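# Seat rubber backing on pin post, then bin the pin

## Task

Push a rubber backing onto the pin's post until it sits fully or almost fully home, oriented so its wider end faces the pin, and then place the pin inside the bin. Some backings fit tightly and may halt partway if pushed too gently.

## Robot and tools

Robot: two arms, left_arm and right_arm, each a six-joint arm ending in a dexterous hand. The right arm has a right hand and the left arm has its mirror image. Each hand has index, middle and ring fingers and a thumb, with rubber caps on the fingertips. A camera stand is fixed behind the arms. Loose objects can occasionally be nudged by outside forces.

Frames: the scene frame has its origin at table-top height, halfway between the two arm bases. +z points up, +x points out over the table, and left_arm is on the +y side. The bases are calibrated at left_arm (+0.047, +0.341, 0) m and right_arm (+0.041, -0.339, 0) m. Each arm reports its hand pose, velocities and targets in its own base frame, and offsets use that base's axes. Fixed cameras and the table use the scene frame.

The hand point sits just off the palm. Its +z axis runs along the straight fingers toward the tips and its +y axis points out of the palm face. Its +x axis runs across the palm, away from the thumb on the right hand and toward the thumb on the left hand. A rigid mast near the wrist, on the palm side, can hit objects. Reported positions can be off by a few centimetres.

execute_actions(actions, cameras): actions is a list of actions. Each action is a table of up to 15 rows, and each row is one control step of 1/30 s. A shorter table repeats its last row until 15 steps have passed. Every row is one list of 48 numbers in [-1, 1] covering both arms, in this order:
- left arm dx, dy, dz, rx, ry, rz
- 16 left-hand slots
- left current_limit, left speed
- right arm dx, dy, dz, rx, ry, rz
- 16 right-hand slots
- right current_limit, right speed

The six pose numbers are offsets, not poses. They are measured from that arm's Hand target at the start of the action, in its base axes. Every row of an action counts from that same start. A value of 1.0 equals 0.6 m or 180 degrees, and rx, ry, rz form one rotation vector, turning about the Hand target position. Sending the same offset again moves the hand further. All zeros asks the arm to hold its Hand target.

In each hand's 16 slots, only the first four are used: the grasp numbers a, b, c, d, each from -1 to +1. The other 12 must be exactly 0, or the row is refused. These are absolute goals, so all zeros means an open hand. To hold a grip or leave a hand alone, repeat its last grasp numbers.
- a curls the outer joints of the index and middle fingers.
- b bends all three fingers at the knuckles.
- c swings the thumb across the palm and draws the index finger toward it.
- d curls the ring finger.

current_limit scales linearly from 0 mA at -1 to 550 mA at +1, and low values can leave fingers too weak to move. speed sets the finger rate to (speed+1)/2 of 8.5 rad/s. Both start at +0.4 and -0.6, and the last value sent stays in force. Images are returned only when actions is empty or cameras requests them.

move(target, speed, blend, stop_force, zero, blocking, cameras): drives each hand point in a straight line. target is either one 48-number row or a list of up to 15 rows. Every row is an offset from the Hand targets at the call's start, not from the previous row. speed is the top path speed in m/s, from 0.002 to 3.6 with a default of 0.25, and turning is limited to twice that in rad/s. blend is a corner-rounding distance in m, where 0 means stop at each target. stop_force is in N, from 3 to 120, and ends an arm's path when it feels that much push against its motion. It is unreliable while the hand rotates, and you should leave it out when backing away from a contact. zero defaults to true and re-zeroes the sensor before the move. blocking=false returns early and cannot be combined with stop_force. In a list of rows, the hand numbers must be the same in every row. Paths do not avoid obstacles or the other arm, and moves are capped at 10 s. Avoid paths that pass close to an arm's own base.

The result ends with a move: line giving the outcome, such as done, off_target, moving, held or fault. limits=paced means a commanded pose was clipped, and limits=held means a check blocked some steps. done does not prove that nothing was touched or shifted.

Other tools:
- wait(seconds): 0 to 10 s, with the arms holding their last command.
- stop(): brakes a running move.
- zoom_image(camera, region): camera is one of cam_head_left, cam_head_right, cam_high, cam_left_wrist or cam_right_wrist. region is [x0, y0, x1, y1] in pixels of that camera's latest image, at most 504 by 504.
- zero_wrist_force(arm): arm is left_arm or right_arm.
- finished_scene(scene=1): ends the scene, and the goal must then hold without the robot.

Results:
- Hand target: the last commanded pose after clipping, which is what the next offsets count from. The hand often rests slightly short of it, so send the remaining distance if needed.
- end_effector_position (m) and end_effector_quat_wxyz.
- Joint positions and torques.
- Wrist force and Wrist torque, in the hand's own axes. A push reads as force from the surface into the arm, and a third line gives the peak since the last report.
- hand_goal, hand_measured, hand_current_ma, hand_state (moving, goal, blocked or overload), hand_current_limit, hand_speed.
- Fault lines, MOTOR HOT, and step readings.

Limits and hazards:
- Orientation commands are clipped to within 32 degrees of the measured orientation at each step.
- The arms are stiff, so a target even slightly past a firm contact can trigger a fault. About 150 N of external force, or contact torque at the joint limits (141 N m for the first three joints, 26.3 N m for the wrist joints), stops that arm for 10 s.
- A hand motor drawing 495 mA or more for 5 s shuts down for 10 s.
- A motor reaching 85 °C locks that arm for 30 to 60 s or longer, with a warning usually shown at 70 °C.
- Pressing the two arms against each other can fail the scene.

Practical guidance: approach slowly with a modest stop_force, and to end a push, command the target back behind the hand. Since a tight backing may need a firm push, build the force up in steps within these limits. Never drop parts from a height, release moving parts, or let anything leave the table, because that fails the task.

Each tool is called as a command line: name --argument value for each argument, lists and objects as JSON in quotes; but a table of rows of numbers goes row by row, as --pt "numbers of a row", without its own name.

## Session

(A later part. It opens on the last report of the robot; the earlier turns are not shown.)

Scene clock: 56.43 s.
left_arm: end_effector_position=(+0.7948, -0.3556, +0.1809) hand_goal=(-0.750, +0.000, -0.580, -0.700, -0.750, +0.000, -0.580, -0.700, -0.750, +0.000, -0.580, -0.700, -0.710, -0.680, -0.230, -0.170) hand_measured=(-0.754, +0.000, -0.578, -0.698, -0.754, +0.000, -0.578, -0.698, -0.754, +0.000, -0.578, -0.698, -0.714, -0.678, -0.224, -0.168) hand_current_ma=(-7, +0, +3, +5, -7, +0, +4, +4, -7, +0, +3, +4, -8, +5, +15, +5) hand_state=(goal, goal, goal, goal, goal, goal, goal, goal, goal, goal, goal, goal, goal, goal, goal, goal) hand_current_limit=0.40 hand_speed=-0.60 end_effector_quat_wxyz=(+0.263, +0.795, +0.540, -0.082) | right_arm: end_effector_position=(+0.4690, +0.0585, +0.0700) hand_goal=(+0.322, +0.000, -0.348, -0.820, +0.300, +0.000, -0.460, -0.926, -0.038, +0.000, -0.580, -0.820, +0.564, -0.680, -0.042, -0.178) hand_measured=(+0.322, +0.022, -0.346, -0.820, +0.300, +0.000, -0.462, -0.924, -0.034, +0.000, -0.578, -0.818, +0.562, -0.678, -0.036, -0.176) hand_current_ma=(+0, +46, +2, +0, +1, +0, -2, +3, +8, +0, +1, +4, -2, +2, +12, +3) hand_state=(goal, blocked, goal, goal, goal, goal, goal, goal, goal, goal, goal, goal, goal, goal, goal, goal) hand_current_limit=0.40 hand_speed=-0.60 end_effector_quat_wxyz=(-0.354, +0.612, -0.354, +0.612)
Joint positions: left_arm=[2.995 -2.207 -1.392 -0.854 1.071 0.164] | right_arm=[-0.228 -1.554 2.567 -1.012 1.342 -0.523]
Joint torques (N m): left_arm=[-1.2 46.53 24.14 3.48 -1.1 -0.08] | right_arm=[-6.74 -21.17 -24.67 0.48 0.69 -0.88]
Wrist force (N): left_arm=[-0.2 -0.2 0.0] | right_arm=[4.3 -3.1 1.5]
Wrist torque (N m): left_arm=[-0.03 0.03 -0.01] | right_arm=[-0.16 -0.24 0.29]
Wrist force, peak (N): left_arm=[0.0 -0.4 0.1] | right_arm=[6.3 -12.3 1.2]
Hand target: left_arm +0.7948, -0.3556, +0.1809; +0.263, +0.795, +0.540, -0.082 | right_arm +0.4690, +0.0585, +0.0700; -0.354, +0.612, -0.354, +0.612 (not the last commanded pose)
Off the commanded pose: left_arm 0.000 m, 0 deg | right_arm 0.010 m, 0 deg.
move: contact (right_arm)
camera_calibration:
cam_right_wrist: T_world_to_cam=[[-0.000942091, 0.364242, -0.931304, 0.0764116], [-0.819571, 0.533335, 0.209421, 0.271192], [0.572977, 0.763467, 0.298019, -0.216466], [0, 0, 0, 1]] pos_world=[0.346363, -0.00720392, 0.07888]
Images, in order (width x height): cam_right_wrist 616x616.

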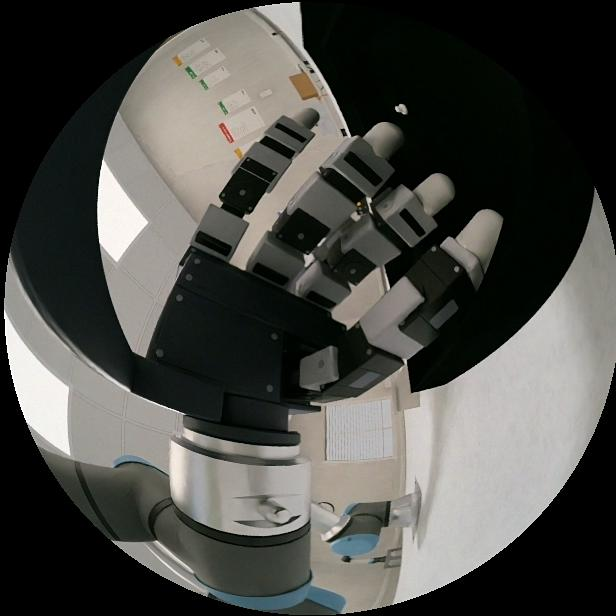

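wait --seconds 0 --cameras '["cam_high", "cam_left_wrist", "cam_head_left", "cam_head_right"]'

zoom_image --camera "cam_high" --region '[90, 320, 190, 420]'

zoom_image --camera "cam_left_wrist" --region '[430, 130, 550, 250]'

zoom_image --camera "cam_head_left" --region '[250, 180, 390, 290]'

Scene clock: 57.30 s.
left_arm: end_effector_position=(+0.7948, -0.3556, +0.1809) hand_goal=(-0.750, +0.000, -0.580, -0.700, -0.750, +0.000, -0.580, -0.700, -0.750, +0.000, -0.580, -0.700, -0.710, -0.680, -0.230, -0.170) hand_measured=(-0.754, +0.000, -0.578, -0.698, -0.754, +0.000, -0.578, -0.698, -0.754, +0.000, -0.578, -0.698, -0.714, -0.678, -0.224, -0.168) hand_current_ma=(-7, +0, +3, +5, -7, +0, +4, +4, -7, +0, +3, +4, -8, +5, +15, +5) hand_state=(goal, goal, goal, goal, goal, goal, goal, goal, goal, goal, goal, goal, goal, goal, goal, goal) hand_current_limit=0.40 hand_speed=-0.60 end_effector_quat_wxyz=(+0.263, +0.795, +0.540, -0.082) | right_arm: end_effector_position=(+0.4690, +0.0585, +0.0700) hand_goal=(+0.322, +0.000, -0.348, -0.820, +0.300, +0.000, -0.460, -0.926, -0.038, +0.000, -0.580, -0.820, +0.564, -0.680, -0.042, -0.178) hand_measured=(+0.322, +0.022, -0.346, -0.820, +0.300, +0.000, -0.462, -0.924, -0.034, +0.000, -0.578, -0.818, +0.562, -0.678, -0.036, -0.176) hand_current_ma=(+0, +46, +2, +0, +1, +0, -2, +3, +8, +0, +1, +4, -2, +2, +12, +3) hand_state=(goal, blocked, goal, goal, goal, goal, goal, goal, goal, goal, goal, goal, goal, goal, goal, goal) hand_current_limit=0.40 hand_speed=-0.60 end_effector_quat_wxyz=(-0.354, +0.612, -0.354, +0.612)
Joint positions: left_arm=[2.995 -2.207 -1.392 -0.854 1.071 0.164] | right_arm=[-0.228 -1.554 2.567 -1.012 1.342 -0.523]
Joint torques (N m): left_arm=[-1.13 47.19 24.27 3.63 -1.1 0.16] | right_arm=[-5.05 -20.7 -25.5 0.43 0.63 -1]
Wrist force (N): left_arm=[0.1 0.0 -0.1] | right_arm=[4.4 -2.9 1.2]
Wrist torque (N m): left_arm=[0.00 -0.01 0.00] | right_arm=[-0.10 -0.25 0.30]
Wrist force, peak (N): left_arm=[-0.1 -0.4 0.0] | right_arm=[4.6 -3.1 1.3]
Hand target: left_arm +0.7948, -0.3556, +0.1809; +0.263, +0.795, +0.540, -0.082 | right_arm +0.4690, +0.0585, +0.0700; -0.354, +0.612, -0.354, +0.612 (not the last commanded pose)
Off the commanded pose: left_arm 0.000 m, 0 deg | right_arm 0.010 m, 0 deg.
Images, in order (width x height): cam_head_left 504x504, cam_head_right 504x504, cam_high 504x504, cam_left_wrist 616x616.

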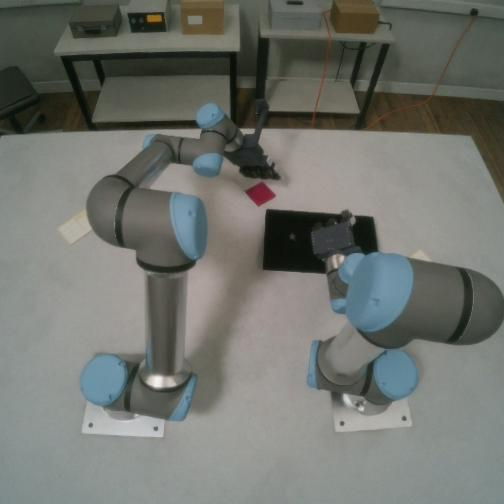

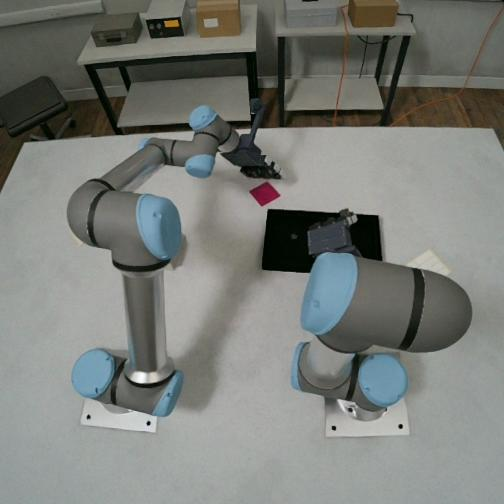

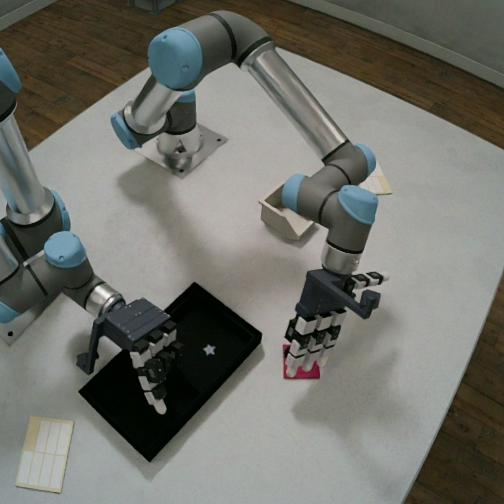

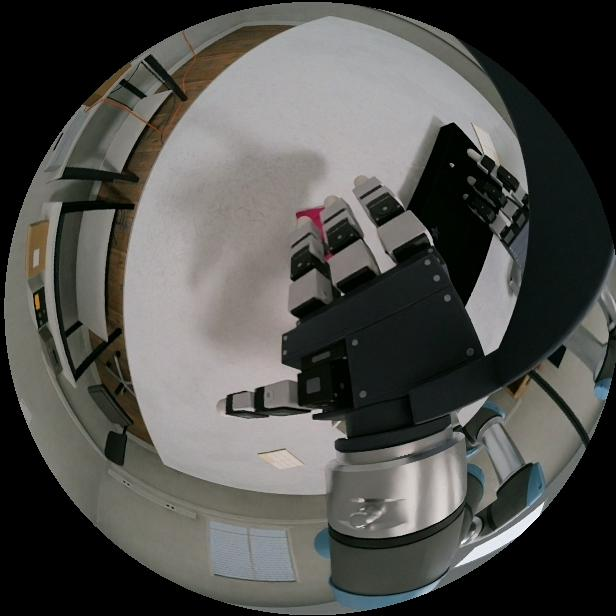

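Scaled by 5.040 from the camera's 504x504 image, which has a finer 720x720 frame.

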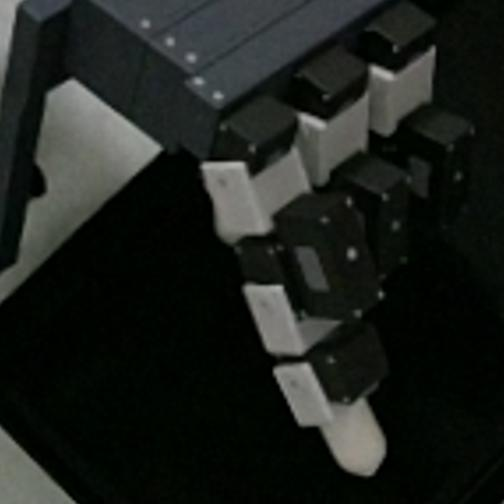

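Scaled by 4.200 from the camera's 616x616 image, which has a finer 880x880 frame.

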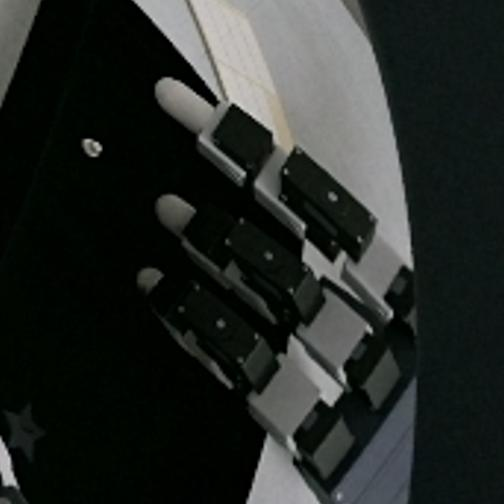

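Scaled by 3.600 from the camera's 504x504 image, which has a finer 720x720 frame.

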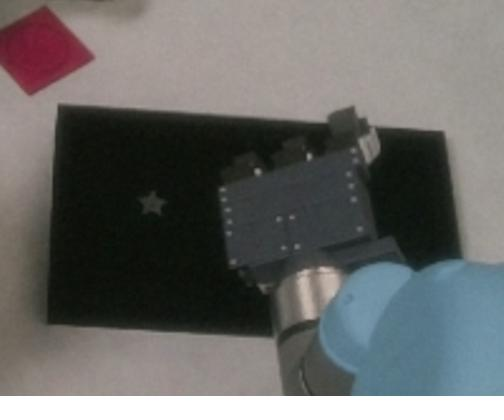

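move --target '[0,0,0,0,0,0,0,0,0,0,0,0,0,0,0,0,0,0,0,0,0,0,0.4,-0.6,0,0,0.0033,0,0,0,0,0.6,0.75,0,0,0,0,0,0,0,0,0,0,0,0,0,0.4,-0.6]' --speed 0.05

move --target '[0,0,0,0,0,0,0,0,0,0,0,0,0,0,0,0,0,0,0,0,0,0,0.4,-0.6,0,0,0,0,0,0,0,0.9,0.75,0,0,0,0,0,0,0,0,0,0,0,0,0,0.0,-0.92]' --speed 0.05 --cameras '["cam_high","cam_right_wrist"]'

zoom_image --camera "cam_right_wrist" --region '[400, 120, 560, 280]'

Scene clock: 58.47 s.
left_arm: end_effector_position=(+0.7948, -0.3556, +0.1809) hand_goal=(-0.750, +0.000, -0.580, -0.700, -0.750, +0.000, -0.580, -0.700, -0.750, +0.000, -0.580, -0.700, -0.710, -0.680, -0.230, -0.170) hand_measured=(-0.754, +0.000, -0.578, -0.698, -0.754, +0.000, -0.578, -0.698, -0.754, +0.000, -0.578, -0.698, -0.714, -0.678, -0.224, -0.168) hand_current_ma=(-7, +0, +3, +5, -7, +0, +4, +4, -7, +0, +3, +4, -8, +5, +15, +5) hand_state=(goal, goal, goal, goal, goal, goal, goal, goal, goal, goal, goal, goal, goal, goal, goal, goal) hand_current_limit=0.40 hand_speed=-0.60 end_effector_quat_wxyz=(+0.263, +0.795, +0.540, -0.082) | right_arm: end_effector_position=(+0.4690, +0.0585, +0.0719) hand_goal=(+0.322, +0.000, -0.348, -0.820, +0.300, +0.000, -0.460, -0.926, -0.038, +0.000, -0.580, -0.820, +0.564, -0.680, -0.042, -0.178) hand_measured=(+0.322, +0.010, -0.346, -0.820, +0.300, +0.000, -0.462, -0.924, -0.034, +0.000, -0.578, -0.818, +0.562, -0.678, -0.040, -0.176) hand_current_ma=(+1, +16, +2, +0, +1, +0, -2, +3, +8, +0, +1, +4, -2, +2, +2, +3) hand_state=(goal, goal, goal, goal, goal, goal, goal, goal, goal, goal, goal, goal, goal, goal, goal, goal) hand_current_limit=0.40 hand_speed=-0.60 end_effector_quat_wxyz=(-0.354, +0.612, -0.354, +0.612)
Joint positions: left_arm=[2.995 -2.207 -1.392 -0.854 1.071 0.164] | right_arm=[-0.228 -1.561 2.565 -1.003 1.342 -0.523]
Joint torques (N m): left_arm=[-1.01 46.93 23.92 3.65 -1.07 0.26] | right_arm=[-0.93 -20.08 -25.19 0.31 0.37 -0.79]
Wrist force (N): left_arm=[0.0 -0.2 -0.2] | right_arm=[2.9 -1.6 1.3]
Wrist torque (N m): left_arm=[-0.01 -0.01 0.00] | right_arm=[-0.08 -0.26 0.30]
Wrist force, peak (N): left_arm=[-0.1 -0.4 -0.2] | right_arm=[4.6 -3.1 1.5]
Hand target: left_arm +0.7948, -0.3556, +0.1809; +0.263, +0.795, +0.540, -0.082 | right_arm +0.4690, +0.0585, +0.0720; -0.354, +0.612, -0.354, +0.612
Off the commanded pose: left_arm 0.000 m, 0 deg | right_arm 0.000 m, 0 deg.
move: done

Scene clock: 60.67 s.
left_arm: end_effector_position=(+0.7948, -0.3556, +0.1809) hand_goal=(-0.750, +0.000, -0.580, -0.700, -0.750, +0.000, -0.580, -0.700, -0.750, +0.000, -0.580, -0.700, -0.710, -0.680, -0.230, -0.170) hand_measured=(-0.754, +0.000, -0.578, -0.698, -0.754, +0.000, -0.578, -0.698, -0.754, +0.000, -0.578, -0.698, -0.714, -0.678, -0.224, -0.168) hand_current_ma=(-7, +0, +3, +5, -7, +0, +4, +4, -7, +0, +3, +4, -8, +5, +15, +5) hand_state=(goal, goal, goal, goal, goal, goal, goal, goal, goal, goal, goal, goal, goal, goal, goal, goal) hand_current_limit=0.40 hand_speed=-0.60 end_effector_quat_wxyz=(+0.263, +0.795, +0.540, -0.082) | right_arm: end_effector_position=(+0.4690, +0.0585, +0.0720) hand_goal=(+0.728, +0.000, -0.438, -0.880, +0.824, +0.000, -0.400, -0.926, +0.412, +0.000, -0.580, -0.880, +0.564, -0.680, -0.042, -0.238) hand_measured=(+0.672, -0.002, -0.452, -0.886, +0.814, +0.000, -0.402, -0.924, +0.412, +0.000, -0.578, -0.876, +0.562, -0.678, -0.042, -0.238) hand_current_ma=(-183, -2, -28, -9, -18, +0, -3, +3, -1, +0, +1, +4, -2, +2, +0, +0) hand_state=(blocked, goal, goal, goal, goal, goal, goal, goal, goal, goal, goal, goal, goal, goal, goal, goal) hand_current_limit=0.00 hand_speed=-0.92 end_effector_quat_wxyz=(-0.354, +0.612, -0.354, +0.612)
Joint positions: left_arm=[2.995 -2.207 -1.392 -0.854 1.071 0.164] | right_arm=[-0.228 -1.561 2.565 -1.003 1.342 -0.523]
Joint torques (N m): left_arm=[-0.71 47.24 24.88 3.64 -1.16 0.08] | right_arm=[5.88 -21.93 -24.59 0.38 -0.32 -0.8]
Wrist force (N): left_arm=[0.0 -0.2 -0.2] | right_arm=[2.6 -1.8 2.2]
Wrist torque (N m): left_arm=[-0.01 -0.01 0.00] | right_arm=[0.01 -0.20 0.34]
Wrist force, peak (N): left_arm=[-0.2 -0.3 -0.4] | right_arm=[3.2 -1.4 2.5]
Hand target: left_arm +0.7948, -0.3556, +0.1809; +0.263, +0.795, +0.540, -0.082 | right_arm +0.4690, +0.0585, +0.0720; -0.354, +0.612, -0.354, +0.612
Off the commanded pose: left_arm 0.000 m, 0 deg | right_arm 0.000 m, 0 deg.
move: done
camera_calibration:
cam_right_wrist: T_world_to_cam=[[-0.000942091, 0.364242, -0.931304, 0.0782742], [-0.819571, 0.533335, 0.209421, 0.270773], [0.572977, 0.763467, 0.298019, -0.217062], [0, 0, 0, 1]] pos_world=[0.346363, -0.00720392, 0.08088]
Images, in order (width x height): cam_high 504x504, cam_right_wrist 616x616.

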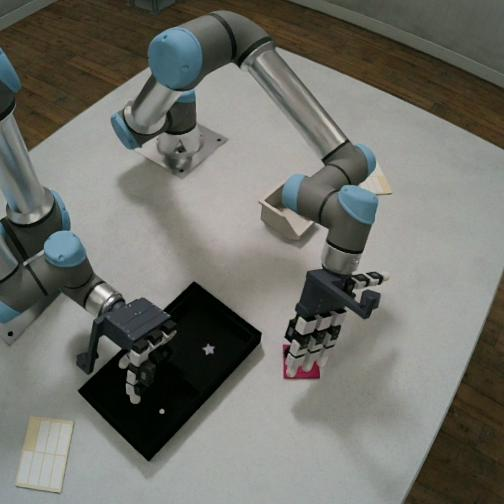

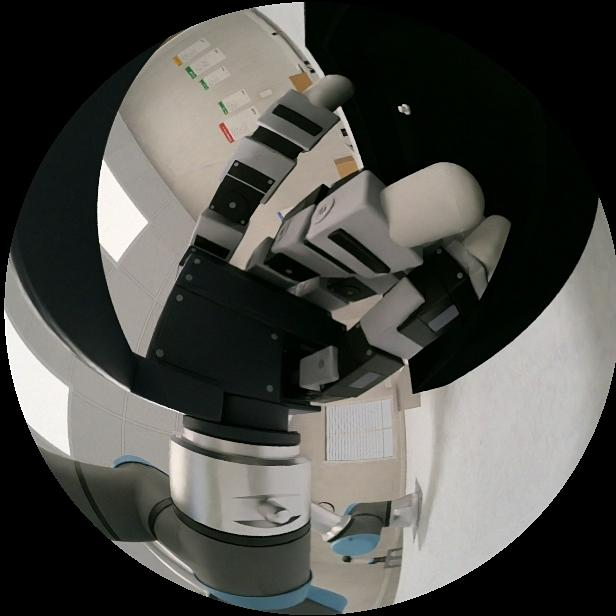

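Scaled by 3.150 from the camera's 616x616 image, which has a finer 880x880 frame.

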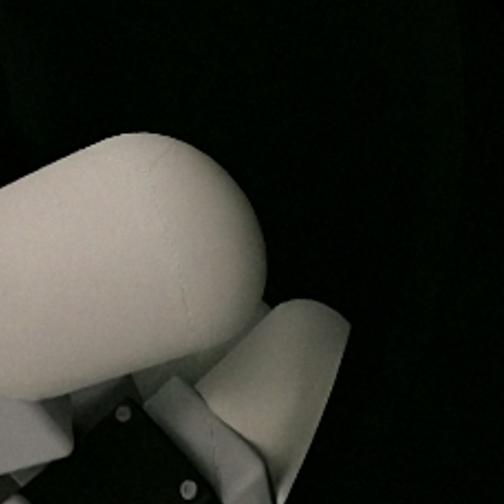

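move --target '[0,0,0,0,0,0,0,0,0,0,0,0,0,0,0,0,0,0,0,0,0,0,0.4,-0.6,0,0,0.08,0,0,0,0,0.9,0.75,0,0,0,0,0,0,0,0,0,0,0,0,0,0.0,-0.92]' --speed 0.08 --cameras '["cam_high","cam_right_wrist","cam_left_wrist"]'

zoom_image --camera "cam_right_wrist" --region '[400, 120, 560, 280]'

zoom_image --camera "cam_left_wrist" --region '[430, 130, 550, 250]'

zoom_image --camera "cam_high" --region '[90, 320, 190, 420]'

Scene clock: 62.37 s.
left_arm: end_effector_position=(+0.7948, -0.3556, +0.1809) hand_goal=(-0.750, +0.000, -0.580, -0.700, -0.750, +0.000, -0.580, -0.700, -0.750, +0.000, -0.580, -0.700, -0.710, -0.680, -0.230, -0.170) hand_measured=(-0.754, +0.000, -0.578, -0.698, -0.754, +0.000, -0.578, -0.698, -0.754, +0.000, -0.578, -0.698, -0.714, -0.678, -0.224, -0.168) hand_current_ma=(-7, +0, +3, +5, -7, +0, +4, +4, -7, +0, +3, +4, -8, +5, +15, +5) hand_state=(goal, goal, goal, goal, goal, goal, goal, goal, goal, goal, goal, goal, goal, goal, goal, goal) hand_current_limit=0.40 hand_speed=-0.60 end_effector_quat_wxyz=(+0.263, +0.795, +0.540, -0.082) | right_arm: end_effector_position=(+0.4690, +0.0585, +0.1199) hand_goal=(+0.728, +0.000, -0.438, -0.880, +0.824, +0.000, -0.400, -0.926, +0.412, +0.000, -0.580, -0.880, +0.564, -0.680, -0.042, -0.238) hand_measured=(+0.680, -0.002, -0.452, -0.886, +0.814, +0.000, -0.402, -0.924, +0.412, +0.000, -0.578, -0.876, +0.562, -0.678, -0.050, -0.240) hand_current_ma=(-150, -3, -28, -9, -18, +0, -3, +3, +0, +0, +1, +4, -2, +2, -17, -3) hand_state=(blocked, goal, goal, goal, goal, goal, goal, goal, goal, goal, goal, goal, goal, goal, goal, goal) hand_current_limit=0.00 hand_speed=-0.92 end_effector_quat_wxyz=(-0.354, +0.612, -0.354, +0.612)
Joint positions: left_arm=[2.995 -2.207 -1.392 -0.854 1.071 0.164] | right_arm=[-0.228 -1.716 2.505 -0.789 1.342 -0.523]
Joint torques (N m): left_arm=[-0.51 46.97 24.26 3.57 -1.25 0.16] | right_arm=[-12.41 -18.18 -29.99 0.3 -1.39 -1.58]
Wrist force (N): left_arm=[-0.1 -0.2 -0.1] | right_arm=[2.2 -1.6 1.1]
Wrist torque (N m): left_arm=[-0.02 0.02 -0.01] | right_arm=[0.04 -0.18 0.31]
Wrist force, peak (N): left_arm=[-0.3 -0.3 0.0] | right_arm=[2.8 -2.1 2.3]
Hand target: left_arm +0.7948, -0.3556, +0.1809; +0.263, +0.795, +0.540, -0.082 | right_arm +0.4690, +0.0585, +0.1200; -0.354, +0.612, -0.354, +0.612
Off the commanded pose: left_arm 0.000 m, 0 deg | right_arm 0.000 m, 0 deg.
move: done
camera_calibration:
cam_right_wrist: T_world_to_cam=[[-0.000916409, 0.364183, -0.931327, 0.122877], [-0.819649, 0.533252, 0.209328, 0.260781], [0.572866, 0.763553, 0.298013, -0.231298], [0, 0, 0, 1]] pos_world=[0.346363, -0.0072038, 0.12878]
Images, in order (width x height): cam_high 504x504, cam_left_wrist 616x616, cam_right_wrist 616x616.

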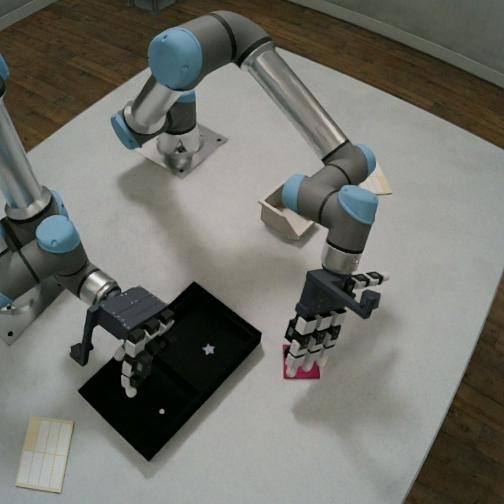

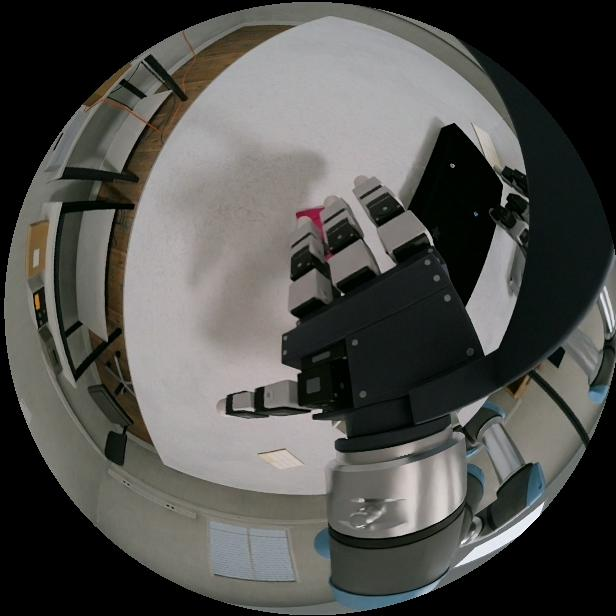

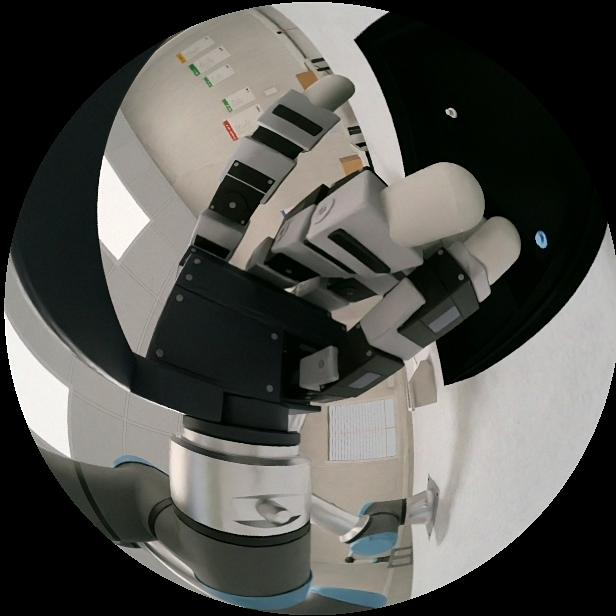

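Scaled by 3.150 from the camera's 616x616 image, which has a finer 880x880 frame.

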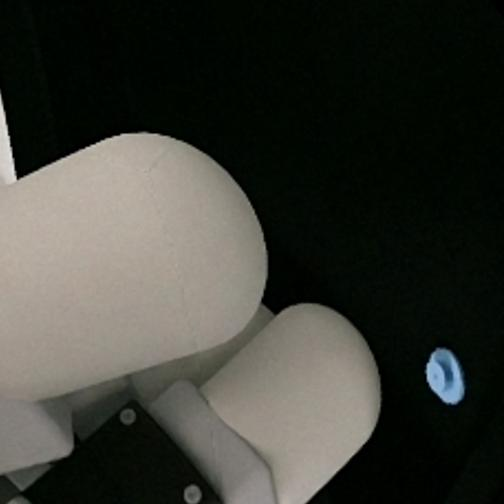

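Scaled by 4.200 from the camera's 616x616 image, which has a finer 880x880 frame.

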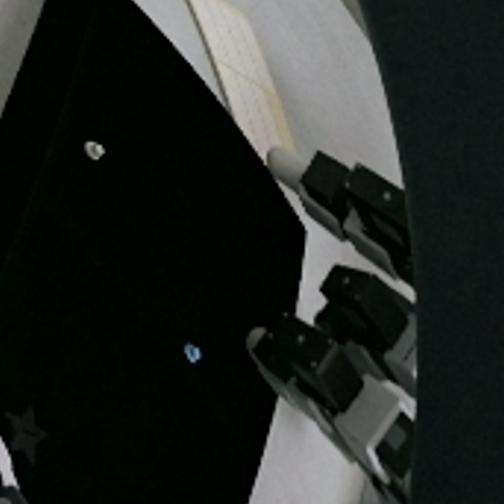

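Scaled by 5.040 from the camera's 504x504 image, which has a finer 720x720 frame.

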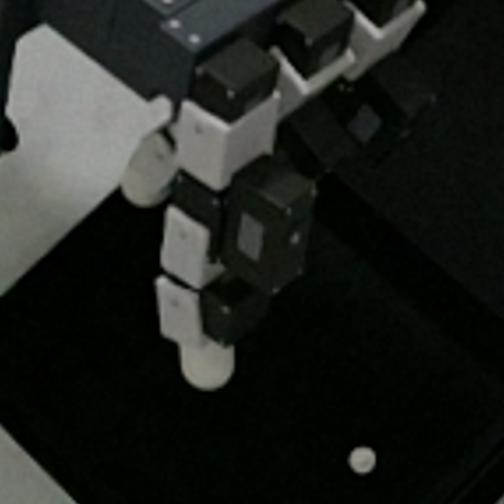

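move --target '[0,0,0,0,0,0,0,0,0,0,0,0,0,0,0,0,0,0,0,0,0,0,0.4,-0.6,0.1567,-0.0817,-0.0167,-0.0833,0,0,0,0.6,0.72,0,0,0,0,0,0,0,0,0,0,0,0,0,0.4,-0.6]' --speed 0.2 --cameras '["cam_high","cam_right_wrist","cam_left_wrist"]'

zoom_image --camera "cam_right_wrist" --region '[400, 120, 560, 280]'

zoom_image --camera "cam_left_wrist" --region '[430, 130, 550, 250]'

zoom_image --camera "cam_high" --region '[90, 340, 190, 440]'

Scene clock: 68.10 s.
left_arm: end_effector_position=(+0.7948, -0.3556, +0.1809) hand_goal=(-0.750, +0.000, -0.580, -0.700, -0.750, +0.000, -0.580, -0.700, -0.750, +0.000, -0.580, -0.700, -0.710, -0.680, -0.230, -0.170) hand_measured=(-0.754, +0.000, -0.578, -0.698, -0.754, +0.000, -0.578, -0.698, -0.754, +0.000, -0.578, -0.698, -0.714, -0.678, -0.224, -0.168) hand_current_ma=(-7, +0, +3, +5, -7, +0, +4, +4, -7, +0, +3, +4, -8, +5, +15, +5) hand_state=(goal, goal, goal, goal, goal, goal, goal, goal, goal, goal, goal, goal, goal, goal, goal, goal) hand_current_limit=0.40 hand_speed=-0.60 end_effector_quat_wxyz=(+0.263, +0.795, +0.540, -0.082) | right_arm: end_effector_position=(+0.5629, +0.0095, +0.1100) hand_goal=(+0.312, +0.000, -0.364, -0.820, +0.300, +0.000, -0.460, -0.916, -0.030, +0.000, -0.580, -0.820, +0.514, -0.680, -0.050, -0.182) hand_measured=(+0.318, -0.008, -0.366, -0.822, +0.306, +0.000, -0.458, -0.918, -0.018, +0.000, -0.578, -0.822, +0.512, -0.678, -0.054, -0.184) hand_current_ma=(+10, -12, -4, -4, +13, +0, +3, -3, +25, +0, +1, -4, -4, +2, -7, -4) hand_state=(goal, goal, goal, goal, goal, goal, goal, goal, goal, goal, goal, goal, goal, goal, goal, goal) hand_current_limit=0.40 hand_speed=-0.60 end_effector_quat_wxyz=(-0.271, +0.653, -0.271, +0.653)
Joint positions: left_arm=[2.995 -2.207 -1.392 -0.854 1.071 0.164] | right_arm=[-0.247 -1.441 2.304 -0.863 1.324 -0.785]
Joint torques (N m): left_arm=[-1.24 46.92 24.96 3.64 -1.15 0.09] | right_arm=[12.92 -13.72 -27.76 -3.54 1.05 -1.6]
Wrist force (N): left_arm=[-0.1 -0.2 0.0] | right_arm=[3.0 -1.7 1.4]
Wrist torque (N m): left_arm=[-0.03 0.01 0.00] | right_arm=[-0.10 -0.30 0.45]
Wrist force, peak (N): left_arm=[-0.2 -0.4 -0.1] | right_arm=[3.0 -1.6 2.2]
Hand target: left_arm +0.7948, -0.3556, +0.1809; +0.263, +0.795, +0.540, -0.082 | right_arm +0.5630, +0.0095, +0.1099; -0.271, +0.653, -0.271, +0.653
Off the commanded pose: left_arm 0.000 m, 0 deg | right_arm 0.000 m, 0 deg.
move: done
camera_calibration:
cam_right_wrist: T_world_to_cam=[[-0.000923995, 0.11108, -0.993811, 0.140866], [-0.819571, 0.569348, 0.0643991, 0.38156], [0.572978, 0.814558, 0.090512, -0.222379], [0, 0, 0, 1]] pos_world=[0.440263, -0.0517471, 0.13555]
Images, in order (width x height): cam_high 504x504, cam_left_wrist 616x616, cam_right_wrist 616x616.

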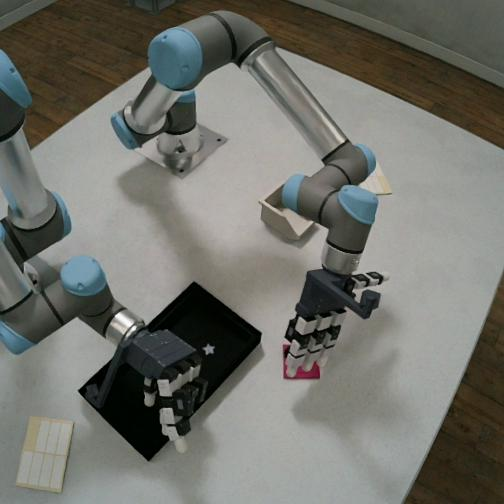

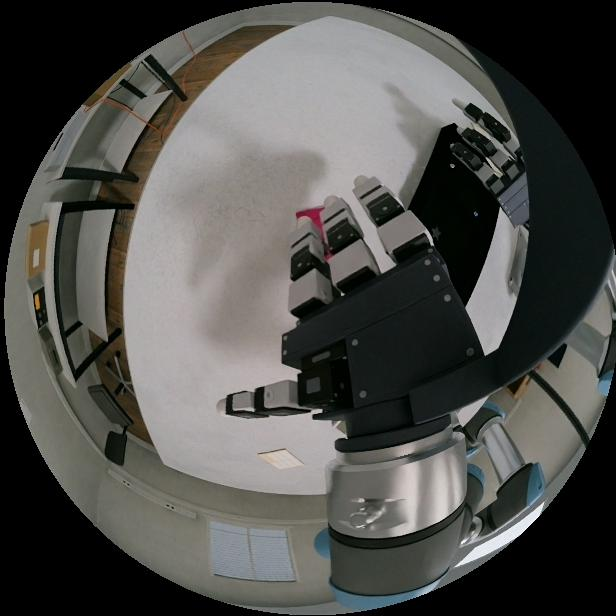

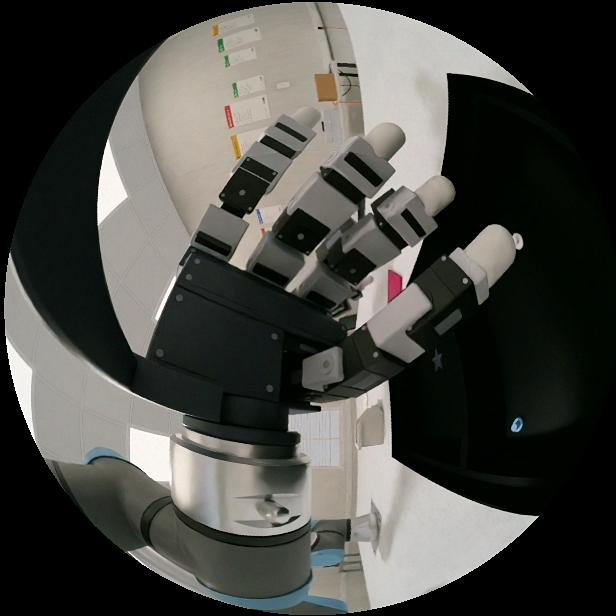

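Scaled by 3.150 from the camera's 616x616 image, which has a finer 880x880 frame.

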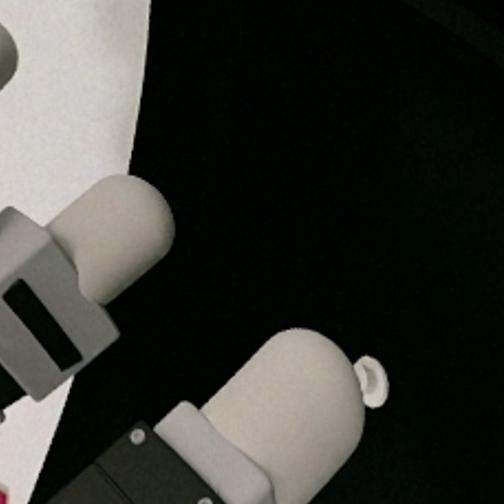

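Scaled by 4.200 from the camera's 616x616 image, which has a finer 880x880 frame.

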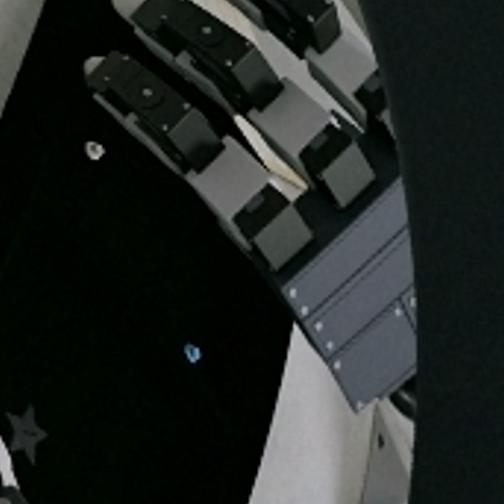

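Scaled by 5.040 from the camera's 504x504 image, which has a finer 720x720 frame.

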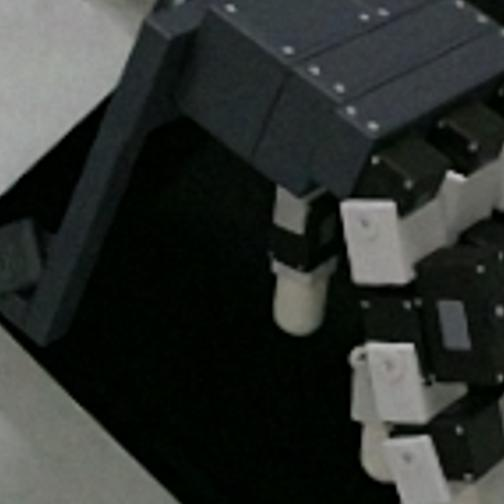

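move --target '[0,0,0,0,0,0,0,0,0,0,0,0,0,0,0,0,0,0,0,0,0,0,0.4,-0.6,-0.0017,0.0025,-0.0433,0,0,0,0,0.6,0.72,0,0,0,0,0,0,0,0,0,0,0,0,0,0.4,-0.6]' --speed 0.1 --cameras '["cam_right_wrist"]'

zoom_image --camera "cam_right_wrist" --region '[400, 120, 560, 280]'

Scene clock: 70.00 s.
left_arm: end_effector_position=(+0.7948, -0.3556, +0.1809) hand_goal=(-0.750, +0.000, -0.580, -0.700, -0.750, +0.000, -0.580, -0.700, -0.750, +0.000, -0.580, -0.700, -0.710, -0.680, -0.230, -0.170) hand_measured=(-0.754, +0.000, -0.578, -0.698, -0.754, +0.000, -0.578, -0.698, -0.754, +0.000, -0.578, -0.698, -0.714, -0.678, -0.224, -0.168) hand_current_ma=(-7, +0, +3, +5, -7, +0, +4, +4, -7, +0, +3, +4, -8, +5, +15, +5) hand_state=(goal, goal, goal, goal, goal, goal, goal, goal, goal, goal, goal, goal, goal, goal, goal, goal) hand_current_limit=0.40 hand_speed=-0.60 end_effector_quat_wxyz=(+0.263, +0.795, +0.540, -0.082) | right_arm: end_effector_position=(+0.5620, +0.0110, +0.0840) hand_goal=(+0.312, +0.000, -0.364, -0.820, +0.300, +0.000, -0.460, -0.916, -0.030, +0.000, -0.580, -0.820, +0.514, -0.680, -0.050, -0.182) hand_measured=(+0.308, +0.202, -0.360, -0.822, +0.306, +0.022, -0.458, -0.918, -0.020, +0.000, -0.578, -0.822, +0.510, -0.678, -0.054, -0.184) hand_current_ma=(-7, +385, +5, -3, +12, +47, +3, -3, +23, +0, +1, -4, -4, +2, -7, -4) hand_state=(goal, blocked, goal, goal, goal, blocked, goal, goal, goal, goal, goal, goal, goal, goal, goal, goal) hand_current_limit=0.40 hand_speed=-0.60 end_effector_quat_wxyz=(-0.271, +0.653, -0.271, +0.653)
Joint positions: left_arm=[2.995 -2.207 -1.392 -0.854 1.071 0.164] | right_arm=[-0.243 -1.377 2.329 -0.952 1.328 -0.785]
Joint torques (N m): left_arm=[-1 46.86 24.95 3.76 -1.18 0.23] | right_arm=[11.88 -8 6.52 -0.83 1.71 2.01]
Wrist force (N): left_arm=[-0.1 -0.3 -0.1] | right_arm=[9.8 -18.6 0.5]
Wrist torque (N m): left_arm=[-0.04 0.01 0.00] | right_arm=[-0.74 -0.32 0.08]
Wrist force, peak (N): left_arm=[-0.2 -0.4 0.0] | right_arm=[10.2 -19.2 0.3]
Hand target: left_arm +0.7948, -0.3556, +0.1809; +0.263, +0.795, +0.540, -0.082 | right_arm +0.5620, +0.0110, +0.0840; -0.271, +0.653, -0.271, +0.653
Off the commanded pose: left_arm 0.000 m, 0 deg | right_arm 0.000 m, 0 deg.
move: done
camera_calibration:
cam_right_wrist: T_world_to_cam=[[-0.000964082, 0.110852, -0.993836, 0.114968], [-0.819642, 0.569257, 0.06429, 0.381675], [0.572875, 0.814653, 0.0903106, -0.220669], [0, 0, 0, 1]] pos_world=[0.439363, -0.0502472, 0.10965]
Images, in order (width x height): cam_right_wrist 616x616.

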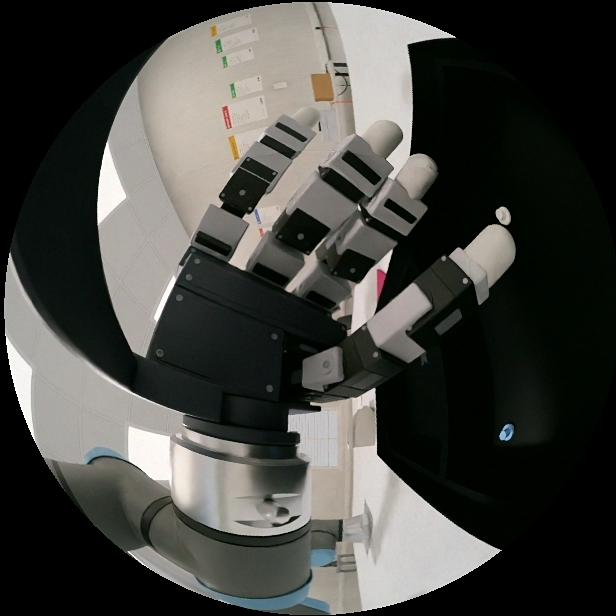

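Scaled by 3.150 from the camera's 616x616 image, which has a finer 880x880 frame.

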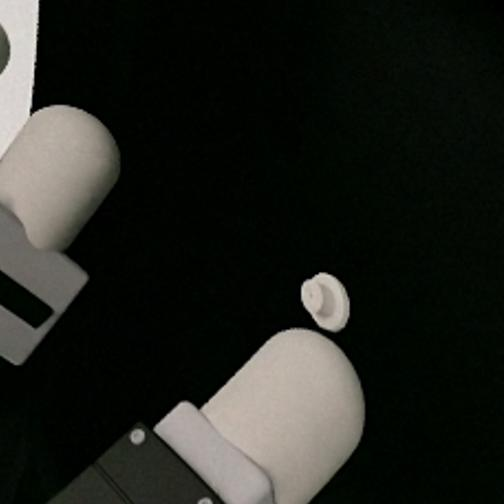

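move --target '[0,0,0,0,0,0,0,0,0,0,0,0,0,0,0,0,0,0,0,0,0,0,0.4,-0.6,0,0,0.0433,0,0,0,0,0.6,0.72,0,0,0,0,0,0,0,0,0,0,0,0,0,0.4,-0.6]' --speed 0.15

move --target '[0,0,0,0,0,0,0,0,0,0,0,0,0,0,0,0,0,0,0,0,0,0,0.4,-0.6,0,0,0,0,0,0,0,0.7,0.72,0,0,0,0,0,0,0,0,0,0,0,0,0,0.4,-0.6]' --speed 0.15 --cameras '["cam_high","cam_head_left","cam_head_right","cam_left_wrist","cam_right_wrist"]'

zoom_image --camera "cam_right_wrist" --region '[400, 120, 560, 280]'

zoom_image --camera "cam_high" --region '[70, 270, 270, 470]'

zoom_image --camera "cam_head_left" --region '[250, 180, 390, 290]'

zoom_image --camera "cam_left_wrist" --region '[420, 110, 540, 230]'

Scene clock: 71.43 s.
left_arm: end_effector_position=(+0.7948, -0.3556, +0.1809) hand_goal=(-0.750, +0.000, -0.580, -0.700, -0.750, +0.000, -0.580, -0.700, -0.750, +0.000, -0.580, -0.700, -0.710, -0.680, -0.230, -0.170) hand_measured=(-0.754, +0.000, -0.578, -0.698, -0.754, +0.000, -0.578, -0.698, -0.754, +0.000, -0.578, -0.698, -0.714, -0.678, -0.224, -0.168) hand_current_ma=(-7, +0, +3, +5, -7, +0, +4, +4, -7, +0, +3, +4, -8, +5, +15, +5) hand_state=(goal, goal, goal, goal, goal, goal, goal, goal, goal, goal, goal, goal, goal, goal, goal, goal) hand_current_limit=0.40 hand_speed=-0.60 end_effector_quat_wxyz=(+0.263, +0.795, +0.540, -0.082) | right_arm: end_effector_position=(+0.5620, +0.0110, +0.1099) hand_goal=(+0.312, +0.000, -0.364, -0.820, +0.300, +0.000, -0.460, -0.916, -0.030, +0.000, -0.580, -0.820, +0.514, -0.680, -0.050, -0.182) hand_measured=(+0.312, +0.000, -0.366, -0.822, +0.306, +0.000, -0.458, -0.918, -0.020, +0.000, -0.578, -0.822, +0.510, -0.678, -0.054, -0.184) hand_current_ma=(-1, +0, -3, -3, +9, +0, +3, -3, +23, +0, +1, -4, -5, +2, -7, -4) hand_state=(goal, goal, goal, goal, goal, goal, goal, goal, goal, goal, goal, goal, goal, goal, goal, goal) hand_current_limit=0.40 hand_speed=-0.60 end_effector_quat_wxyz=(-0.271, +0.653, -0.271, +0.653)
Joint positions: left_arm=[2.995 -2.207 -1.392 -0.854 1.071 0.164] | right_arm=[-0.243 -1.442 2.305 -0.863 1.328 -0.785]
Joint torques (N m): left_arm=[-0.5 46.9 24.71 3.76 -1.1 0.28] | right_arm=[1.67 -29.27 -28.25 0.01 -1.38 -1.76]
Wrist force (N): left_arm=[0.0 -0.4 0.0] | right_arm=[3.2 -1.7 1.4]
Wrist torque (N m): left_arm=[-0.06 0.00 0.00] | right_arm=[-0.11 -0.34 0.44]
Wrist force, peak (N): left_arm=[0.0 -0.4 -0.2] | right_arm=[10.0 -19.2 0.6]
Hand target: left_arm +0.7948, -0.3556, +0.1809; +0.263, +0.795, +0.540, -0.082 | right_arm +0.5620, +0.0110, +0.1099; -0.271, +0.653, -0.271, +0.653
Off the commanded pose: left_arm 0.000 m, 0 deg | right_arm 0.000 m, 0 deg.
move: done

Scene clock: 71.93 s.
left_arm: end_effector_position=(+0.7948, -0.3556, +0.1809) hand_goal=(-0.750, +0.000, -0.580, -0.700, -0.750, +0.000, -0.580, -0.700, -0.750, +0.000, -0.580, -0.700, -0.710, -0.680, -0.230, -0.170) hand_measured=(-0.754, +0.000, -0.578, -0.698, -0.754, +0.000, -0.578, -0.698, -0.754, +0.000, -0.578, -0.698, -0.714, -0.678, -0.224, -0.168) hand_current_ma=(-7, +0, +3, +5, -7, +0, +4, +4, -7, +0, +3, +4, -8, +5, +15, +5) hand_state=(goal, goal, goal, goal, goal, goal, goal, goal, goal, goal, goal, goal, goal, goal, goal, goal) hand_current_limit=0.40 hand_speed=-0.60 end_effector_quat_wxyz=(+0.263, +0.795, +0.540, -0.082) | right_arm: end_effector_position=(+0.5620, +0.0110, +0.1099) hand_goal=(+0.446, +0.000, -0.394, -0.840, +0.474, +0.000, -0.440, -0.916, +0.120, +0.000, -0.580, -0.840, +0.514, -0.680, -0.050, -0.202) hand_measured=(+0.444, +0.000, -0.392, -0.838, +0.472, +0.000, -0.442, -0.918, +0.122, +0.000, -0.578, -0.836, +0.510, -0.678, -0.054, -0.200) hand_current_ma=(-2, +0, +4, +4, -2, +0, -3, -3, +2, +0, +1, +5, -5, +2, -7, +3) hand_state=(goal, goal, goal, goal, goal, goal, goal, goal, goal, goal, goal, goal, goal, goal, goal, goal) hand_current_limit=0.40 hand_speed=-0.60 end_effector_quat_wxyz=(-0.271, +0.653, -0.271, +0.653)
Joint positions: left_arm=[2.995 -2.207 -1.392 -0.854 1.071 0.164] | right_arm=[-0.243 -1.442 2.305 -0.863 1.328 -0.785]
Joint torques (N m): left_arm=[-0.78 46.73 24 3.68 -1.32 0.18] | right_arm=[-9.47 -28.87 -29.01 0.28 -0.89 -1.66]
Wrist force (N): left_arm=[0.0 -0.2 -0.1] | right_arm=[3.2 -1.7 1.4]
Wrist torque (N m): left_arm=[-0.03 0.00 0.00] | right_arm=[-0.07 -0.31 0.45]
Wrist force, peak (N): left_arm=[-0.1 -0.4 0.1] | right_arm=[3.1 -2.2 1.6]
Hand target: left_arm +0.7948, -0.3556, +0.1809; +0.263, +0.795, +0.540, -0.082 | right_arm +0.5620, +0.0110, +0.1099; -0.271, +0.653, -0.271, +0.653
Off the commanded pose: left_arm 0.000 m, 0 deg | right_arm 0.000 m, 0 deg.
move: done
camera_calibration:
cam_right_wrist: T_world_to_cam=[[-0.000973932, 0.110859, -0.993836, 0.140702], [-0.819643, 0.569255, 0.064302, 0.379951], [0.572875, 0.814653, 0.0903107, -0.223089], [0, 0, 0, 1]] pos_world=[0.439363, -0.0501472, 0.13555]

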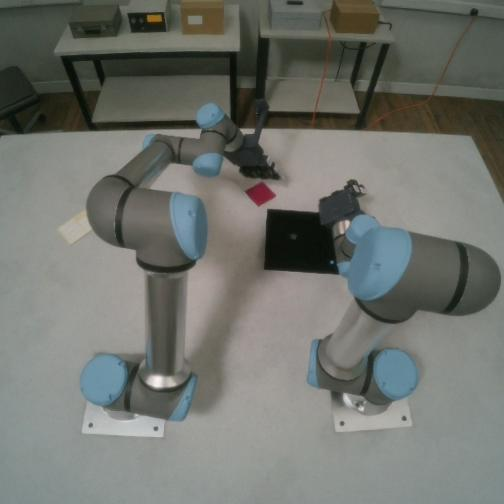

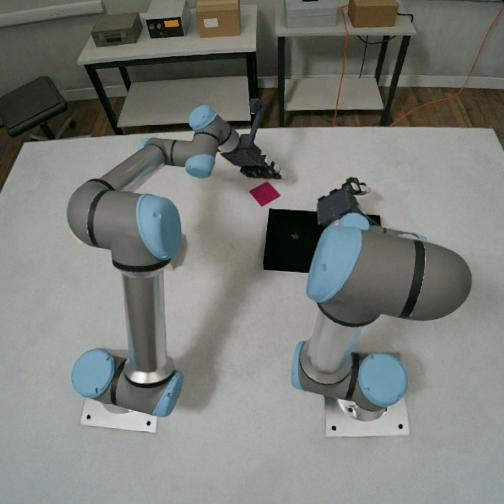

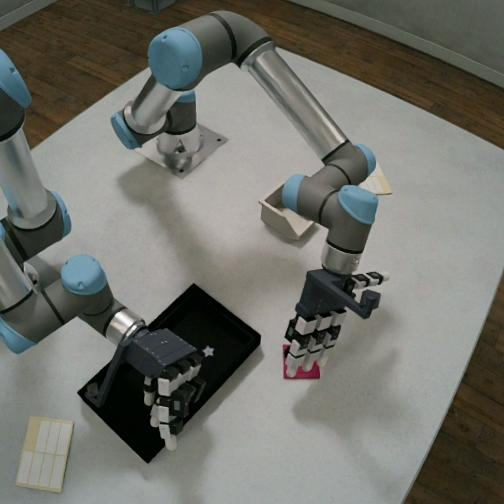

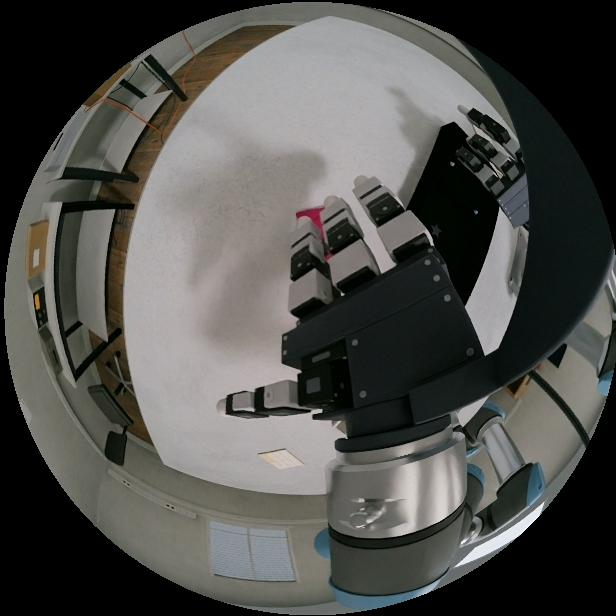

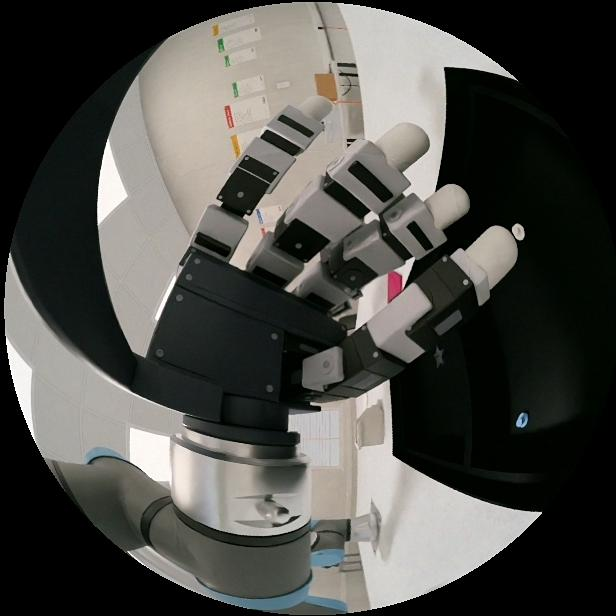

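Scaled by 3.150 from the camera's 616x616 image, which has a finer 880x880 frame.

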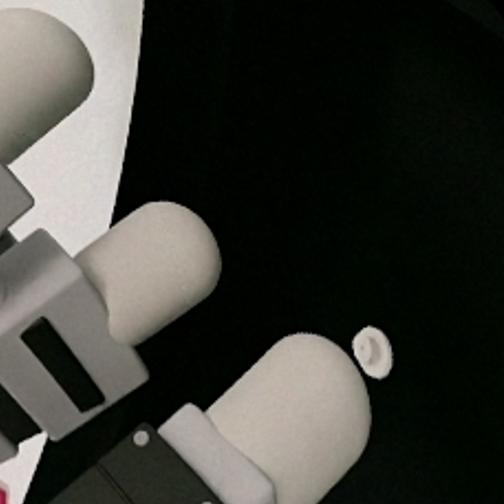

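Scaled by 2.520 from the camera's 504x504 image, which has a finer 720x720 frame.

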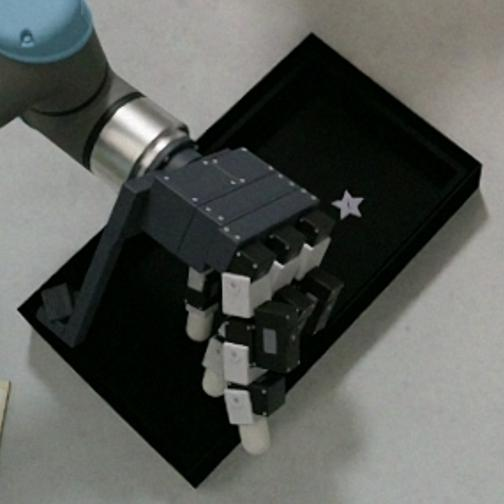

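Scaled by 3.600 from the camera's 504x504 image, which has a finer 720x720 frame.

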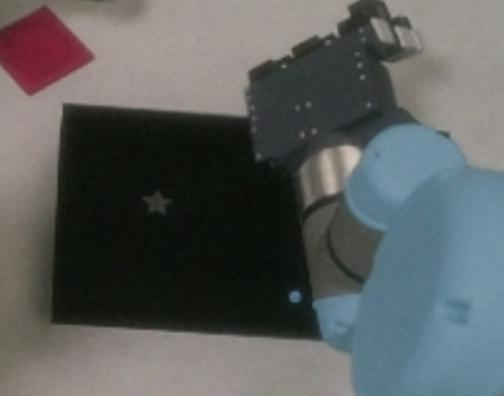

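Scaled by 4.200 from the camera's 616x616 image, which has a finer 880x880 frame.

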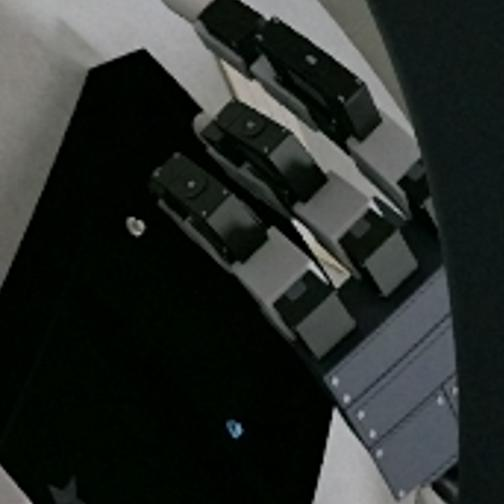

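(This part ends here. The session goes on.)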